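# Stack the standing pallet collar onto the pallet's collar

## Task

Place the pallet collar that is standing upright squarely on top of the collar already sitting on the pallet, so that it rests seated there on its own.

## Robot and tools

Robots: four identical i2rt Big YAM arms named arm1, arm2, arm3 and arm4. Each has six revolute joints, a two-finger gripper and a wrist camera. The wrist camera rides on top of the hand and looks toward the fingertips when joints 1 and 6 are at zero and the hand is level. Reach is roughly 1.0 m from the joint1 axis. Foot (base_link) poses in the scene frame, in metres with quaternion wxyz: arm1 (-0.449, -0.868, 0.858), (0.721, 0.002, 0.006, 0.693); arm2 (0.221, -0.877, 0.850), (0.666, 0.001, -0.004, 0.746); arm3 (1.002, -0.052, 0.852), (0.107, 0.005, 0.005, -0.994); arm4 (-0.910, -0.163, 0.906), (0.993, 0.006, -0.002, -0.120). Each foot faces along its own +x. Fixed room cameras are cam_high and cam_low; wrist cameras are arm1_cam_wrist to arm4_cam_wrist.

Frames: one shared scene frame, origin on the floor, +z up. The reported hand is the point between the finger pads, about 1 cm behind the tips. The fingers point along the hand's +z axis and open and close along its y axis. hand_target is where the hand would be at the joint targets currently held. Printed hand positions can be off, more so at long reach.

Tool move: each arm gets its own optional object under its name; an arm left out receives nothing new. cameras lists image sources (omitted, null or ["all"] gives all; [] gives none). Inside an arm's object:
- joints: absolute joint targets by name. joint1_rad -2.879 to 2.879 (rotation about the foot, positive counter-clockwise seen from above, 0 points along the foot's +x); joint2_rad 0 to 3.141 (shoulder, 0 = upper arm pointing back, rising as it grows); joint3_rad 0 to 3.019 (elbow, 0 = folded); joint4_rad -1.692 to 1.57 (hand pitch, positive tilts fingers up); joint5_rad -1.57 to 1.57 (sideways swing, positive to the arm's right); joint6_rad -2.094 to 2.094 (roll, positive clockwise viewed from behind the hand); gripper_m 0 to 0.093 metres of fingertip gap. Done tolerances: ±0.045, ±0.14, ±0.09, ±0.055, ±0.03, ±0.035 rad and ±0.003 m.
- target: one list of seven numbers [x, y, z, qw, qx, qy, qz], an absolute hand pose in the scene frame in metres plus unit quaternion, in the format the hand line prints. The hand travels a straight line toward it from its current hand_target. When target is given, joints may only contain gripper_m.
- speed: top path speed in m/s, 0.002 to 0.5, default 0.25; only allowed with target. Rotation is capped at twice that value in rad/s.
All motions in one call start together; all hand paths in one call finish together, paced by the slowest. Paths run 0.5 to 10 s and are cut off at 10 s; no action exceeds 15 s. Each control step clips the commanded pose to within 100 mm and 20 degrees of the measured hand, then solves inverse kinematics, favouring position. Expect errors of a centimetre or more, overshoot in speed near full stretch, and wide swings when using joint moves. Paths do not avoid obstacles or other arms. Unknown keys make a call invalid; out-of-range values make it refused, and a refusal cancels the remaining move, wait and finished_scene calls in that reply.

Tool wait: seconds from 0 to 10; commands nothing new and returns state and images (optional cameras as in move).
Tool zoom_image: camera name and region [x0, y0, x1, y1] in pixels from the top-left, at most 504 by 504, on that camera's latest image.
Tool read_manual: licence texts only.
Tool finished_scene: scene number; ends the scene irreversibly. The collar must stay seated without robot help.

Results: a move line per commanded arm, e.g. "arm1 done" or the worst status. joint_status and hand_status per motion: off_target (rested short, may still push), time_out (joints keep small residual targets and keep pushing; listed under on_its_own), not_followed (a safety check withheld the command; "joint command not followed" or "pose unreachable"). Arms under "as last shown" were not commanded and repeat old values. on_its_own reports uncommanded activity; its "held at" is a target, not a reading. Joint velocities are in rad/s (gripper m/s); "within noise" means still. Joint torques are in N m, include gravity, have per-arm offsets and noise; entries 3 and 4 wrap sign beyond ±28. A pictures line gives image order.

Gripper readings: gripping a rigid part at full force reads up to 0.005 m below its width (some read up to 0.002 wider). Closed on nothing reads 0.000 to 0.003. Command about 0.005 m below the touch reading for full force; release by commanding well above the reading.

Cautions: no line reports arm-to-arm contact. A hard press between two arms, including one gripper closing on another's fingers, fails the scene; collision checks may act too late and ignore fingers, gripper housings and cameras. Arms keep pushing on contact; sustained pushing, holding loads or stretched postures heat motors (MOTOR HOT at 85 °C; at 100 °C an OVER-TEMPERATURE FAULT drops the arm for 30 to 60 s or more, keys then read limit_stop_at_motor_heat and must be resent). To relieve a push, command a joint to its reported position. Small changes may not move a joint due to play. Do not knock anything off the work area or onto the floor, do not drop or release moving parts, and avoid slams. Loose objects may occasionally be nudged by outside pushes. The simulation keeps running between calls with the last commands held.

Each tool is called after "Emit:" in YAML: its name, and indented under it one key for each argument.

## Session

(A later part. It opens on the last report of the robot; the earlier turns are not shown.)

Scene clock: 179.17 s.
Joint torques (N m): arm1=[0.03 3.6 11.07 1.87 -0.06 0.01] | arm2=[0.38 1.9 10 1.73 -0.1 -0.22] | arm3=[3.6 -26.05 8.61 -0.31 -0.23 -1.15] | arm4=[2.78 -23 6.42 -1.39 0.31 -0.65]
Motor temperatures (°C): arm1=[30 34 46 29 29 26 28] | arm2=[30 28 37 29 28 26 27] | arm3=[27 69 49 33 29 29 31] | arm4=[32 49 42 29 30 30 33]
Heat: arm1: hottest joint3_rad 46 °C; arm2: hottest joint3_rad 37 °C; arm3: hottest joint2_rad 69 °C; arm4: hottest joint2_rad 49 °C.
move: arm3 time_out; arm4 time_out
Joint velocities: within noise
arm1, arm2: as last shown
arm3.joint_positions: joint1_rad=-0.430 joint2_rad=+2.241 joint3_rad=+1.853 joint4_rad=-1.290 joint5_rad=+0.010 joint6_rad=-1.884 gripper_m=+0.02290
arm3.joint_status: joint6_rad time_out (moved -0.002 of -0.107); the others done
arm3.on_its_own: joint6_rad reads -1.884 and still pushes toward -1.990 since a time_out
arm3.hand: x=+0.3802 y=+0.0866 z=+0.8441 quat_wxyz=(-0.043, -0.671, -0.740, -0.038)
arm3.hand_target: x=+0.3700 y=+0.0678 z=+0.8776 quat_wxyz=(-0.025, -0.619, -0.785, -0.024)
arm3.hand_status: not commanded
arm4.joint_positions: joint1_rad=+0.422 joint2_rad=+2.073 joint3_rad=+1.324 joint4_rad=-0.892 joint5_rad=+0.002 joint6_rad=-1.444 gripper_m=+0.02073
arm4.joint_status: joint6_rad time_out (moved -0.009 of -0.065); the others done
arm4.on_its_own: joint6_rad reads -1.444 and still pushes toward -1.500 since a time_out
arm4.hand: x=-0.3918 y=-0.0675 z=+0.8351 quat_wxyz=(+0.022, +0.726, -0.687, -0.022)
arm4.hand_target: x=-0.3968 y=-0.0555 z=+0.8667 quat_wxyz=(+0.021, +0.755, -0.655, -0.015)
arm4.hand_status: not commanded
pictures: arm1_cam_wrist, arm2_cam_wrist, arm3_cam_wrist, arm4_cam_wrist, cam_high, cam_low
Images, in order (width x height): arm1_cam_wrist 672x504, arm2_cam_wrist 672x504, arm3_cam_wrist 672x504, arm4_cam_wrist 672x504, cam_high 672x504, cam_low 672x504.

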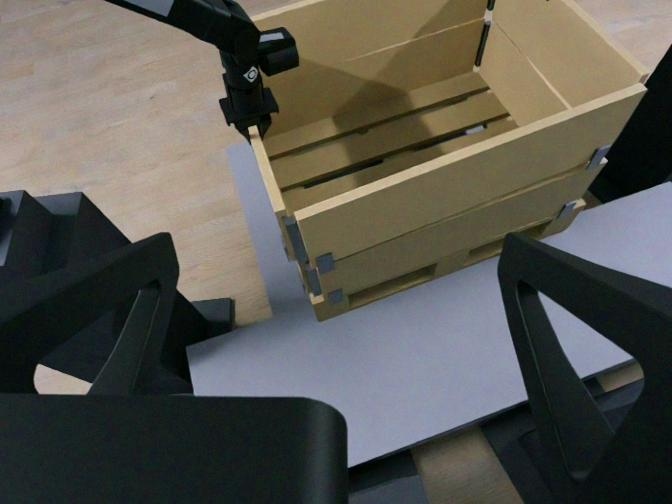

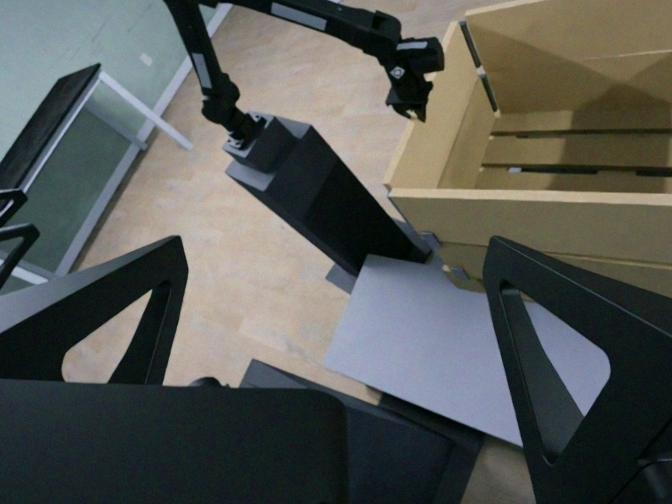

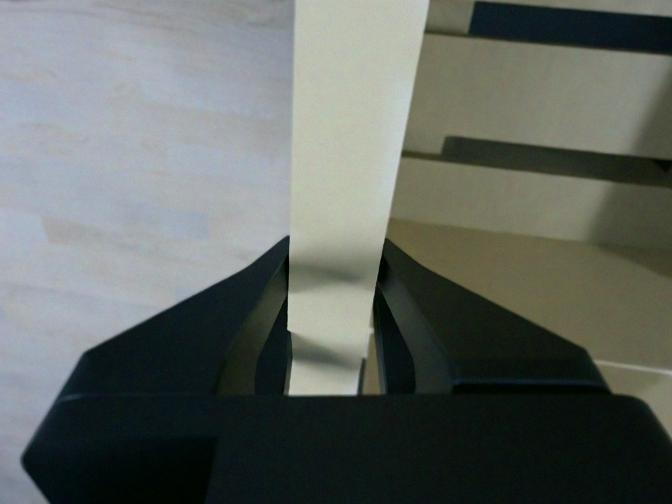

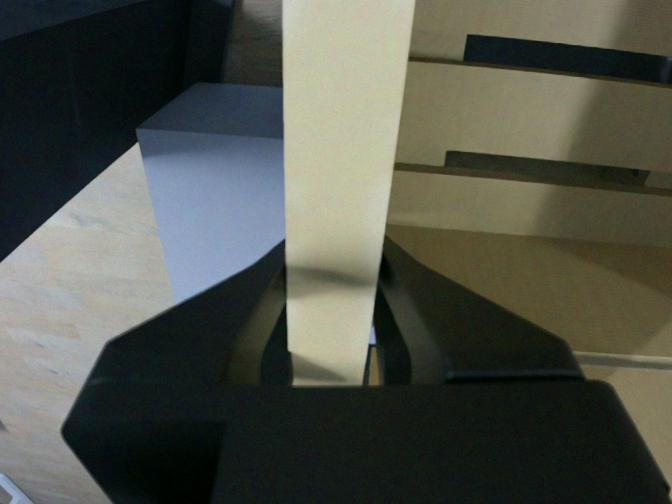

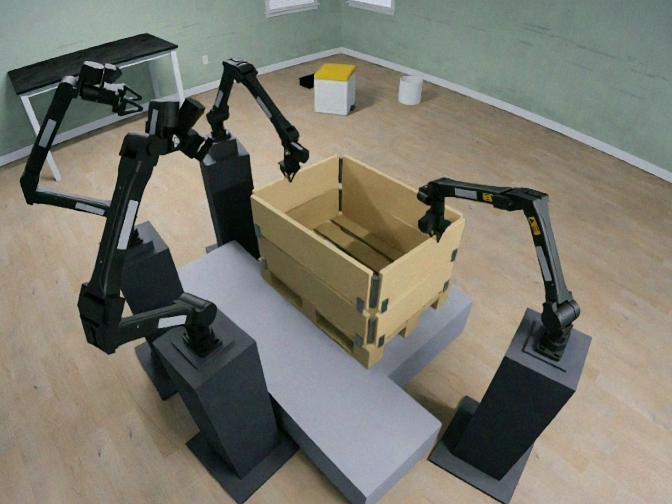

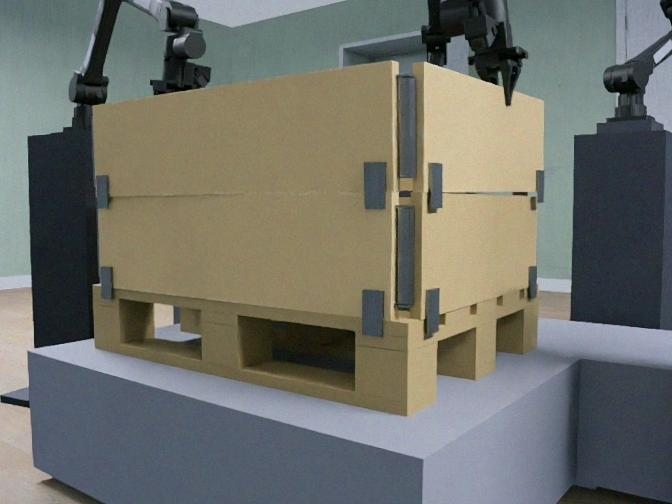

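Emit:
move:
  arm4: {"joints":{"joint1_rad":0.44,"joint2_rad":2.05,"joint3_rad":1.39,"joint4_rad":-0.955,"joint5_rad":0.01,"joint6_rad":-1.50}}
  arm3: {"joints":{"joint1_rad":-0.415,"joint2_rad":2.13,"joint3_rad":1.765,"joint4_rad":-1.26,"joint5_rad":0.0,"joint6_rad":-1.99}}

Emit:
zoom_image:
  camera: "cam_low"
  region: [80, 10, 580, 430]

Emit:
zoom_image:
  camera: "cam_high"
  region: [220, 140, 480, 370]

Emit:
zoom_image:
  camera: "arm1_cam_wrist"
  region: [270, 100, 640, 320]

Emit:
zoom_image:
  camera: "cam_low"
  region: [380, 120, 570, 260]

Emit:
zoom_image:
  camera: "cam_high"
  region: [330, 210, 470, 350]

Scene clock: 193.00 s.
Joint torques (N m): arm1=[-0.03 3.6 11.08 1.88 -0.06 0.01] | arm2=[0.32 1.9 10.02 1.73 -0.09 -0.22] | arm3=[2.37 -27.46 8.08 -1.68 -0.12 -1.14] | arm4=[1.9 -22.77 9.33 -1.85 0.09 -0.5]
Motor temperatures (°C): arm1=[30 34 46 29 29 26 28] | arm2=[30 28 37 29 28 26 27] | arm3=[27 64 49 33 29 30 31] | arm4=[32 48 42 29 29 30 33]
Heat: arm1: hottest joint3_rad 46 °C; arm2: hottest joint3_rad 37 °C; arm3: hottest joint2_rad 64 °C; arm4: hottest joint2_rad 48 °C.
move: arm3 time_out; arm4 time_out
Joint velocities: within noise
arm1, arm2: as last shown
arm3.joint_positions: joint1_rad=-0.430 joint2_rad=+2.204 joint3_rad=+1.762 joint4_rad=-1.209 joint5_rad=-0.001 joint6_rad=-1.883 gripper_m=+0.02232
arm3.joint_status: joint6_rad time_out (moved +0.002 of -0.106); the others done
arm3.on_its_own: joint6_rad reads -1.883 and still pushes toward -1.990 since a time_out
arm3.hand: x=+0.3907 y=+0.0820 z=+0.8349 quat_wxyz=(-0.034, -0.672, -0.740, -0.027)
arm3.hand_target: x=+0.3907 y=+0.0720 z=+0.8814 quat_wxyz=(-0.024, -0.626, -0.779, -0.019)
arm3.hand_status: not commanded
arm4.joint_positions: joint1_rad=+0.422 joint2_rad=+2.105 joint3_rad=+1.362 joint4_rad=-0.892 joint5_rad=+0.010 joint6_rad=-1.460 gripper_m=+0.02019
arm4.joint_status: joint4_rad time_out (moved +0.000 of -0.063); joint6_rad time_out (moved -0.015 of -0.056); the others done
arm4.on_its_own: joint4_rad reads -0.892 and still pushes toward -0.955 since a time_out; joint6_rad reads -1.460 and still pushes toward -1.500 since a time_out
arm4.hand: x=-0.3795 y=-0.0665 z=+0.8289 quat_wxyz=(+0.022, +0.732, -0.681, -0.017)
arm4.hand_target: x=-0.3726 y=-0.0563 z=+0.8664 quat_wxyz=(+0.015, +0.751, -0.660, -0.010)
arm4.hand_status: not commanded
pictures: arm1_cam_wrist, arm2_cam_wrist, arm3_cam_wrist, arm4_cam_wrist, cam_high, cam_low
Images, in order (width x height): arm1_cam_wrist 672x504, arm2_cam_wrist 672x504, arm3_cam_wrist 672x504, arm4_cam_wrist 672x504, cam_high 672x504, cam_low 672x504.

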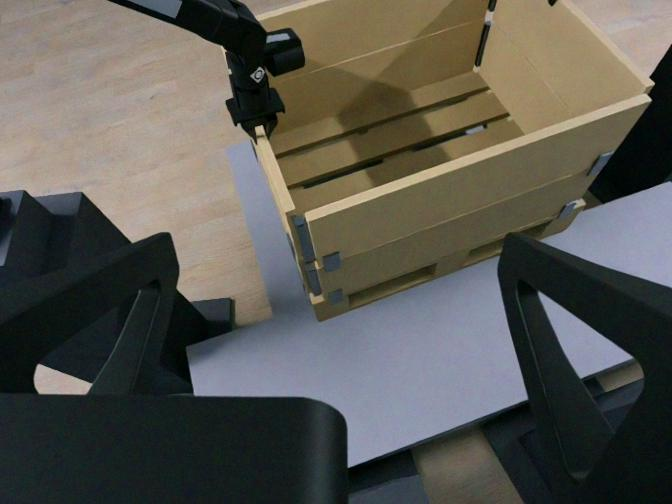

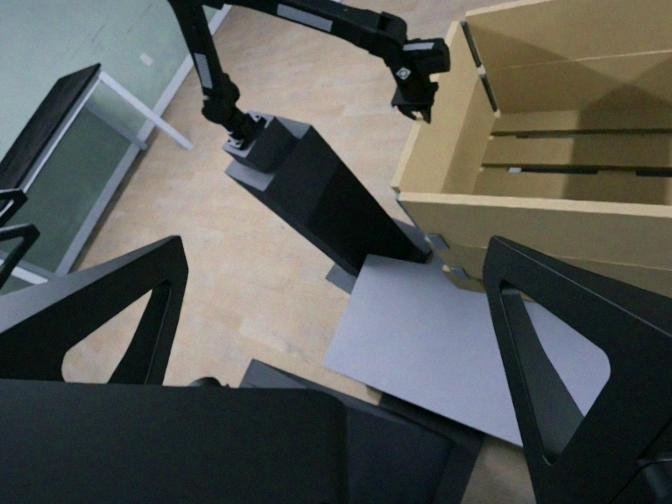

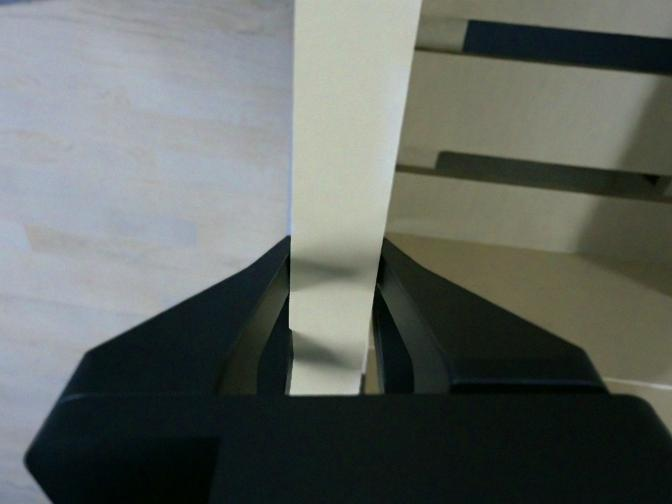

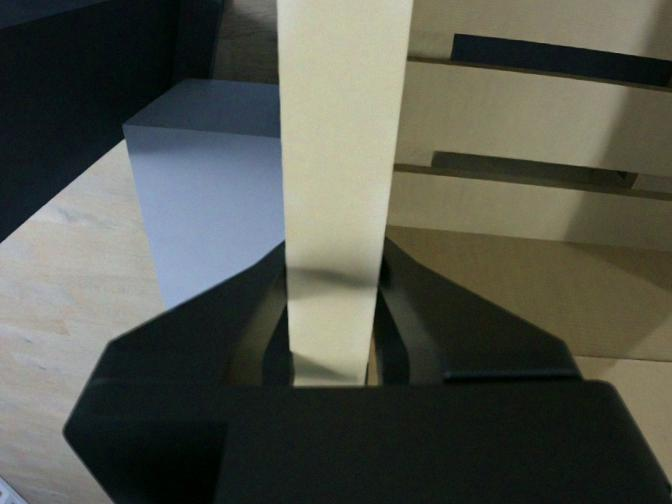

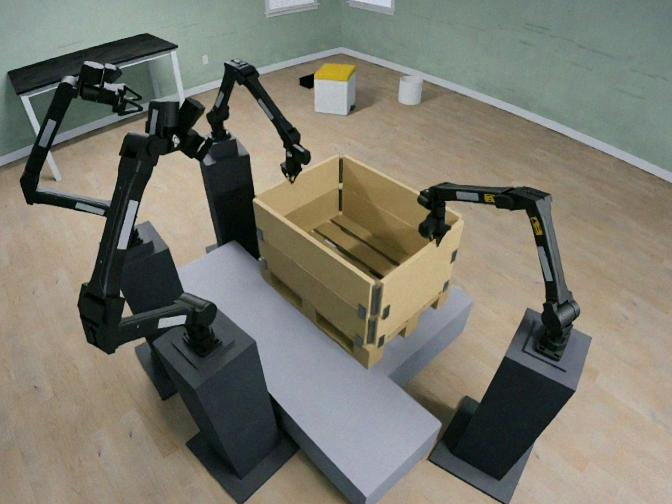

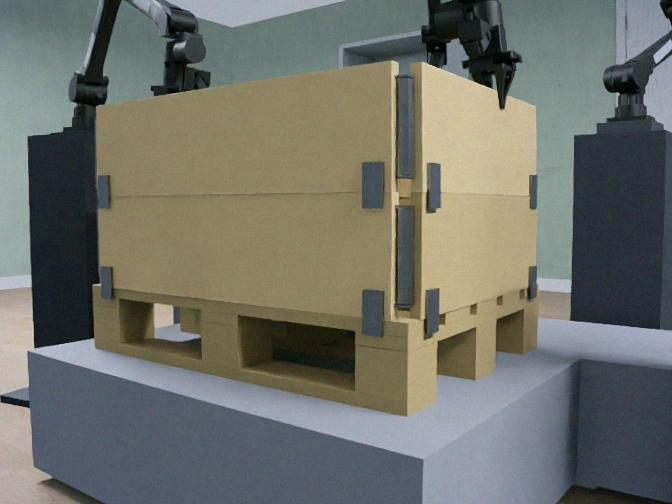

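Scaled by 1.008 (camera's finer frame: 960x720).

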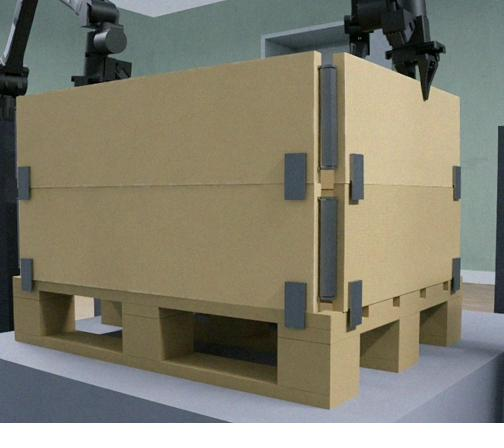

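Scaled by 1.938 (camera's finer frame: 960x720).

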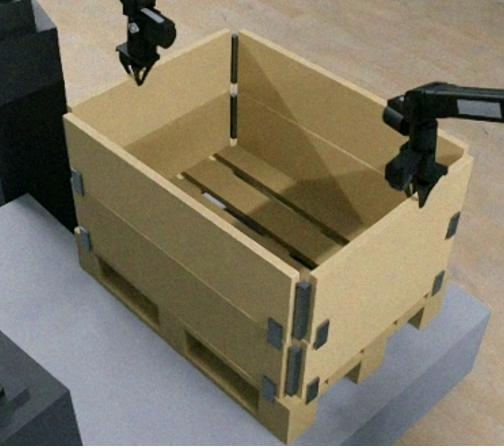

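Scaled by 1.362 (camera's finer frame: 960x720).

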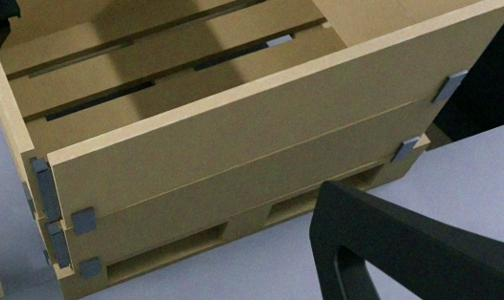

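Scaled by 2.653 (camera's finer frame: 960x720).

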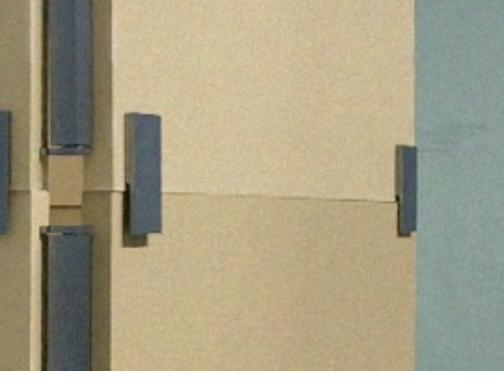

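Scaled by 3.600 (camera's finer frame: 960x720).

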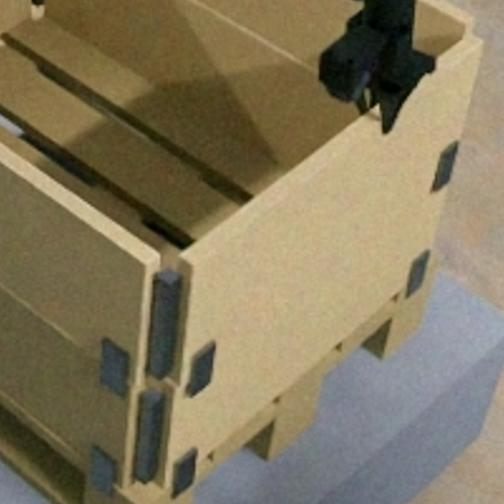

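Dropped in and seated; the seams are closed. Ease the load off, release and retreat.

Emit:
move:
  arm4: {"joints":{"joint1_rad":0.425,"joint2_rad":2.09,"joint3_rad":1.36,"joint4_rad":-0.895,"joint5_rad":0.01,"joint6_rad":-1.46}}
  arm3: {"joints":{"joint1_rad":-0.43,"joint2_rad":2.18,"joint3_rad":1.765,"joint4_rad":-1.21,"joint5_rad":0.0,"joint6_rad":-1.89}}
  cameras: []

Emit:
move:
  arm4: {"joints":{"gripper_m":0.08}}
  arm3: {"joints":{"gripper_m":0.08}}
  cameras: ["arm3_cam_wrist","arm4_cam_wrist","cam_low"]

Scene clock: 197.33 s.
Joint torques (N m): arm1=[0.03 3.6 11.07 1.87 -0.06 0.01] | arm2=[0.32 1.9 10 1.73 -0.09 -0.22] | arm3=[1.2 -23.12 8.4 -0.44 -0.11 -0.43] | arm4=[0.67 -19.78 6.9 -0.03 -0.04 -0.24]
Motor temperatures (°C): arm1=[30 34 46 29 29 26 28] | arm2=[30 28 37 29 28 26 27] | arm3=[27 64 48 33 29 30 31] | arm4=[32 47 42 29 29 30 33]
Heat: arm1: hottest joint3_rad 46 °C; arm2: hottest joint3_rad 37 °C; arm3: hottest joint2_rad 64 °C; arm4: hottest joint2_rad 47 °C.
move: arm3 done; arm4 done
Joint velocities: within noise
arm1, arm2: as last shown
arm3.joint_positions: joint1_rad=-0.430 joint2_rad=+2.204 joint3_rad=+1.758 joint4_rad=-1.195 joint5_rad=+0.001 joint6_rad=-1.855 gripper_m=+0.02188
arm3.joint_status: all done
arm3.hand: x=+0.3890 y=+0.0827 z=+0.8334 quat_wxyz=(-0.029, -0.682, -0.731, -0.025)
arm3.hand_target: x=+0.3868 y=+0.0831 z=+0.8505 quat_wxyz=(-0.023, -0.669, -0.743, -0.021)
arm3.hand_status: not commanded
arm4.joint_positions: joint1_rad=+0.422 joint2_rad=+2.105 joint3_rad=+1.360 joint4_rad=-0.886 joint5_rad=+0.011 joint6_rad=-1.451 gripper_m=+0.02002
arm4.joint_status: all done
arm4.hand: x=-0.3792 y=-0.0667 z=+0.8280 quat_wxyz=(+0.021, +0.729, -0.684, -0.015)
arm4.hand_target: x=-0.3787 y=-0.0652 z=+0.8363 quat_wxyz=(+0.019, +0.733, -0.680, -0.014)
arm4.hand_status: not commanded

Scene clock: 198.10 s.
Joint torques (N m): arm1=[0.03 3.6 11.08 1.88 -0.06 0.01] | arm2=[0.38 1.9 10.02 1.73 -0.09 -0.22] | arm3=[1.08 -22.01 8.49 -0.14 -0.11 -0.26] | arm4=[0.73 -19.72 7.04 -0.03 -0.08 -0.2]
Motor temperatures (°C): arm1=[30 34 46 29 29 26 28] | arm2=[30 28 37 29 28 26 27] | arm3=[27 64 48 33 29 30 31] | arm4=[32 46 42 29 29 30 33]
Heat: arm1: hottest joint3_rad 46 °C; arm2: hottest joint3_rad 37 °C; arm3: hottest joint2_rad 64 °C; arm4: hottest joint2_rad 46 °C.
move: arm3 done; arm4 done
Joint velocities: within noise
arm1, arm2: as last shown
arm3.joint_positions: joint1_rad=-0.430 joint2_rad=+2.192 joint3_rad=+1.758 joint4_rad=-1.215 joint5_rad=+0.001 joint6_rad=-1.874 gripper_m=+0.07990
arm3.joint_status: all done
arm3.hand: x=+0.3922 y=+0.0819 z=+0.8411 quat_wxyz=(-0.033, -0.675, -0.737, -0.027)
arm3.hand_target: x=+0.3897 y=+0.0825 z=+0.8507 quat_wxyz=(-0.028, -0.669, -0.743, -0.024)
arm3.hand_status: not commanded
arm4.joint_positions: joint1_rad=+0.422 joint2_rad=+2.105 joint3_rad=+1.358 joint4_rad=-0.898 joint5_rad=+0.017 joint6_rad=-1.451 gripper_m=+0.07987
arm4.joint_status: all done
arm4.hand: x=-0.3829 y=-0.0684 z=+0.8277 quat_wxyz=(+0.029, +0.729, -0.684, -0.017)
arm4.hand_target: x=-0.3814 y=-0.0666 z=+0.8364 quat_wxyz=(+0.025, +0.733, -0.680, -0.015)
arm4.hand_status: not commanded
Images, in order (width x height): arm3_cam_wrist 672x504, arm4_cam_wrist 672x504, cam_low 672x504.

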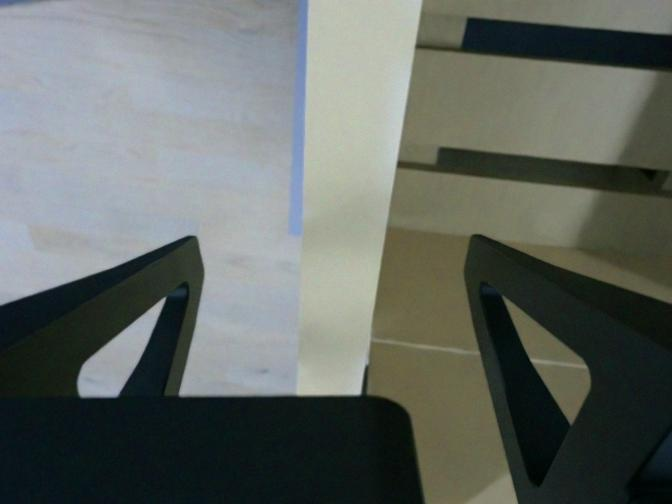

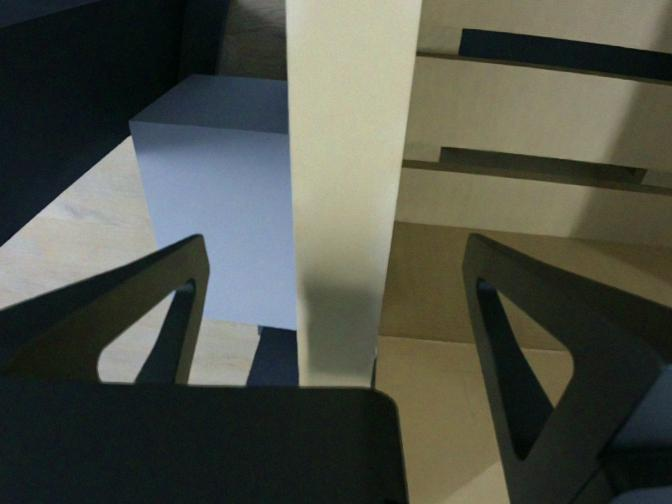

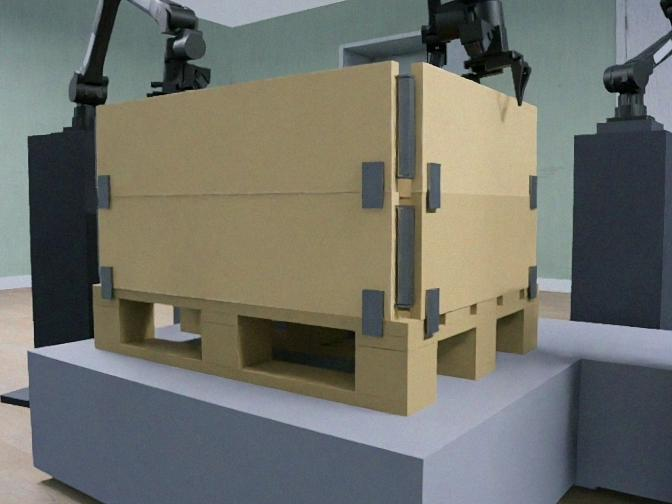

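Emit:
move:
  arm4: {"target":[-0.382,-0.0666,0.96,0.025,0.733,-0.680,-0.015]}
  arm3: {"target":[0.390,0.0825,0.97,-0.028,-0.669,-0.743,-0.024]}
  cameras: ["cam_high","cam_low"]

Emit:
zoom_image:
  camera: "cam_high"
  region: [220, 140, 480, 370]

Emit:
zoom_image:
  camera: "cam_low"
  region: [80, 10, 580, 430]

Scene clock: 202.53 s.
Joint torques (N m): arm1=[-0.03 3.66 11.08 1.87 -0.06 0.01] | arm2=[0.38 1.9 10 1.73 -0.1 -0.22] | arm3=[1.03 -19.14 11.63 -0.2 -0.07 -0.25] | arm4=[0.79 -18.08 11.95 -0.17 -0.08 -0.18]
Motor temperatures (°C): arm1=[30 34 46 29 29 26 28] | arm2=[30 28 37 29 28 26 27] | arm3=[27 63 48 33 29 29 31] | arm4=[32 46 42 28 29 30 32]
Heat: arm1: hottest joint3_rad 46 °C; arm2: hottest joint3_rad 37 °C; arm3: hottest joint2_rad 63 °C; arm4: hottest joint2_rad 46 °C.
move: arm3 off_target; arm4 off_target
Joint velocities: within noise
arm1, arm2: as last shown
arm3.joint_positions: joint1_rad=-0.430 joint2_rad=+2.063 joint3_rad=+1.880 joint4_rad=-1.468 joint5_rad=+0.001 joint6_rad=-1.877 gripper_m=+0.07997
arm3.joint_status: not commanded
arm3.hand: x=+0.3992 y=+0.0788 z=+0.9653 quat_wxyz=(-0.034, -0.674, -0.738, -0.027)
arm3.hand_target: x=+0.3903 y=+0.0824 z=+0.9703 quat_wxyz=(-0.028, -0.668, -0.743, -0.024)
arm3.hand_status: off_target (0.011 m and 1.2 deg from the pose sent, 0.129 m and 1.2 deg at the start)
arm4.joint_positions: joint1_rad=+0.422 joint2_rad=+1.912 joint3_rad=+1.401 joint4_rad=-1.160 joint5_rad=+0.017 joint6_rad=-1.451 gripper_m=+0.07994
arm4.joint_status: not commanded
arm4.hand: x=-0.3974 y=-0.0724 z=+0.9437 quat_wxyz=(+0.039, +0.728, -0.684, -0.025)
arm4.hand_target: x=-0.3827 y=-0.0667 z=+0.9601 quat_wxyz=(+0.025, +0.733, -0.680, -0.015)
arm4.hand_status: off_target (0.023 m and 2.1 deg from the pose sent, 0.132 m and 0.8 deg at the start)
Images, in order (width x height): cam_high 672x504, cam_low 672x504.

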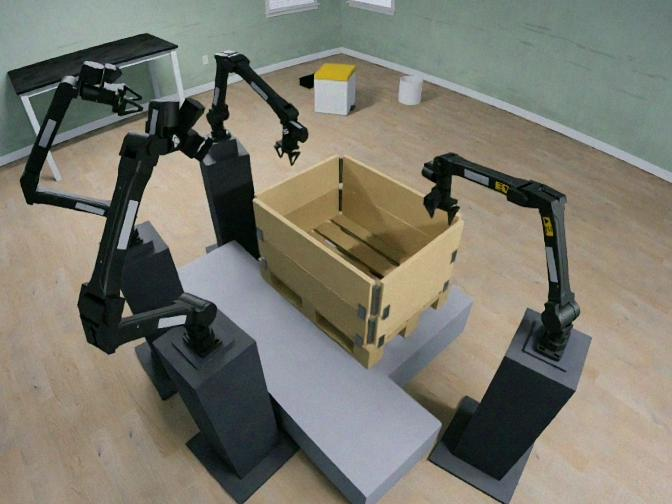

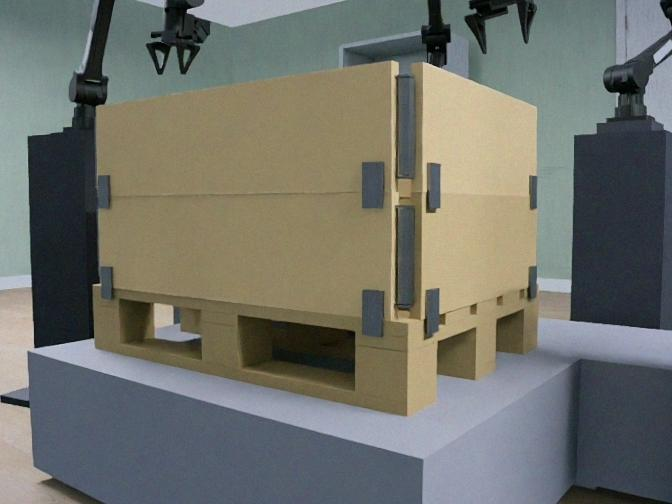

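Scaled by 1.938 (camera's finer frame: 960x720).

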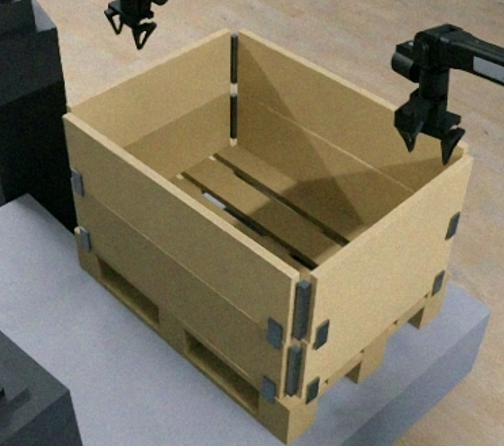

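Scaled by 1.008 (camera's finer frame: 960x720).

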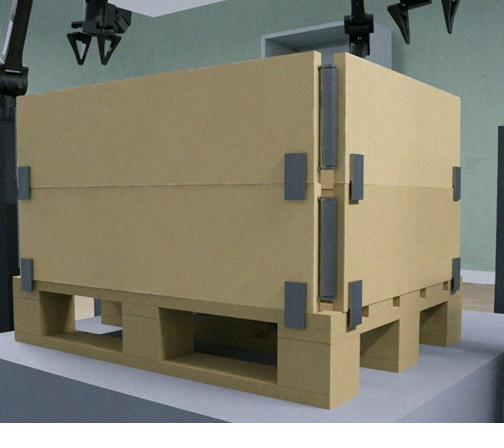

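Emit:
finished_scene:
  scene: 2

The scene is finished: the task was done.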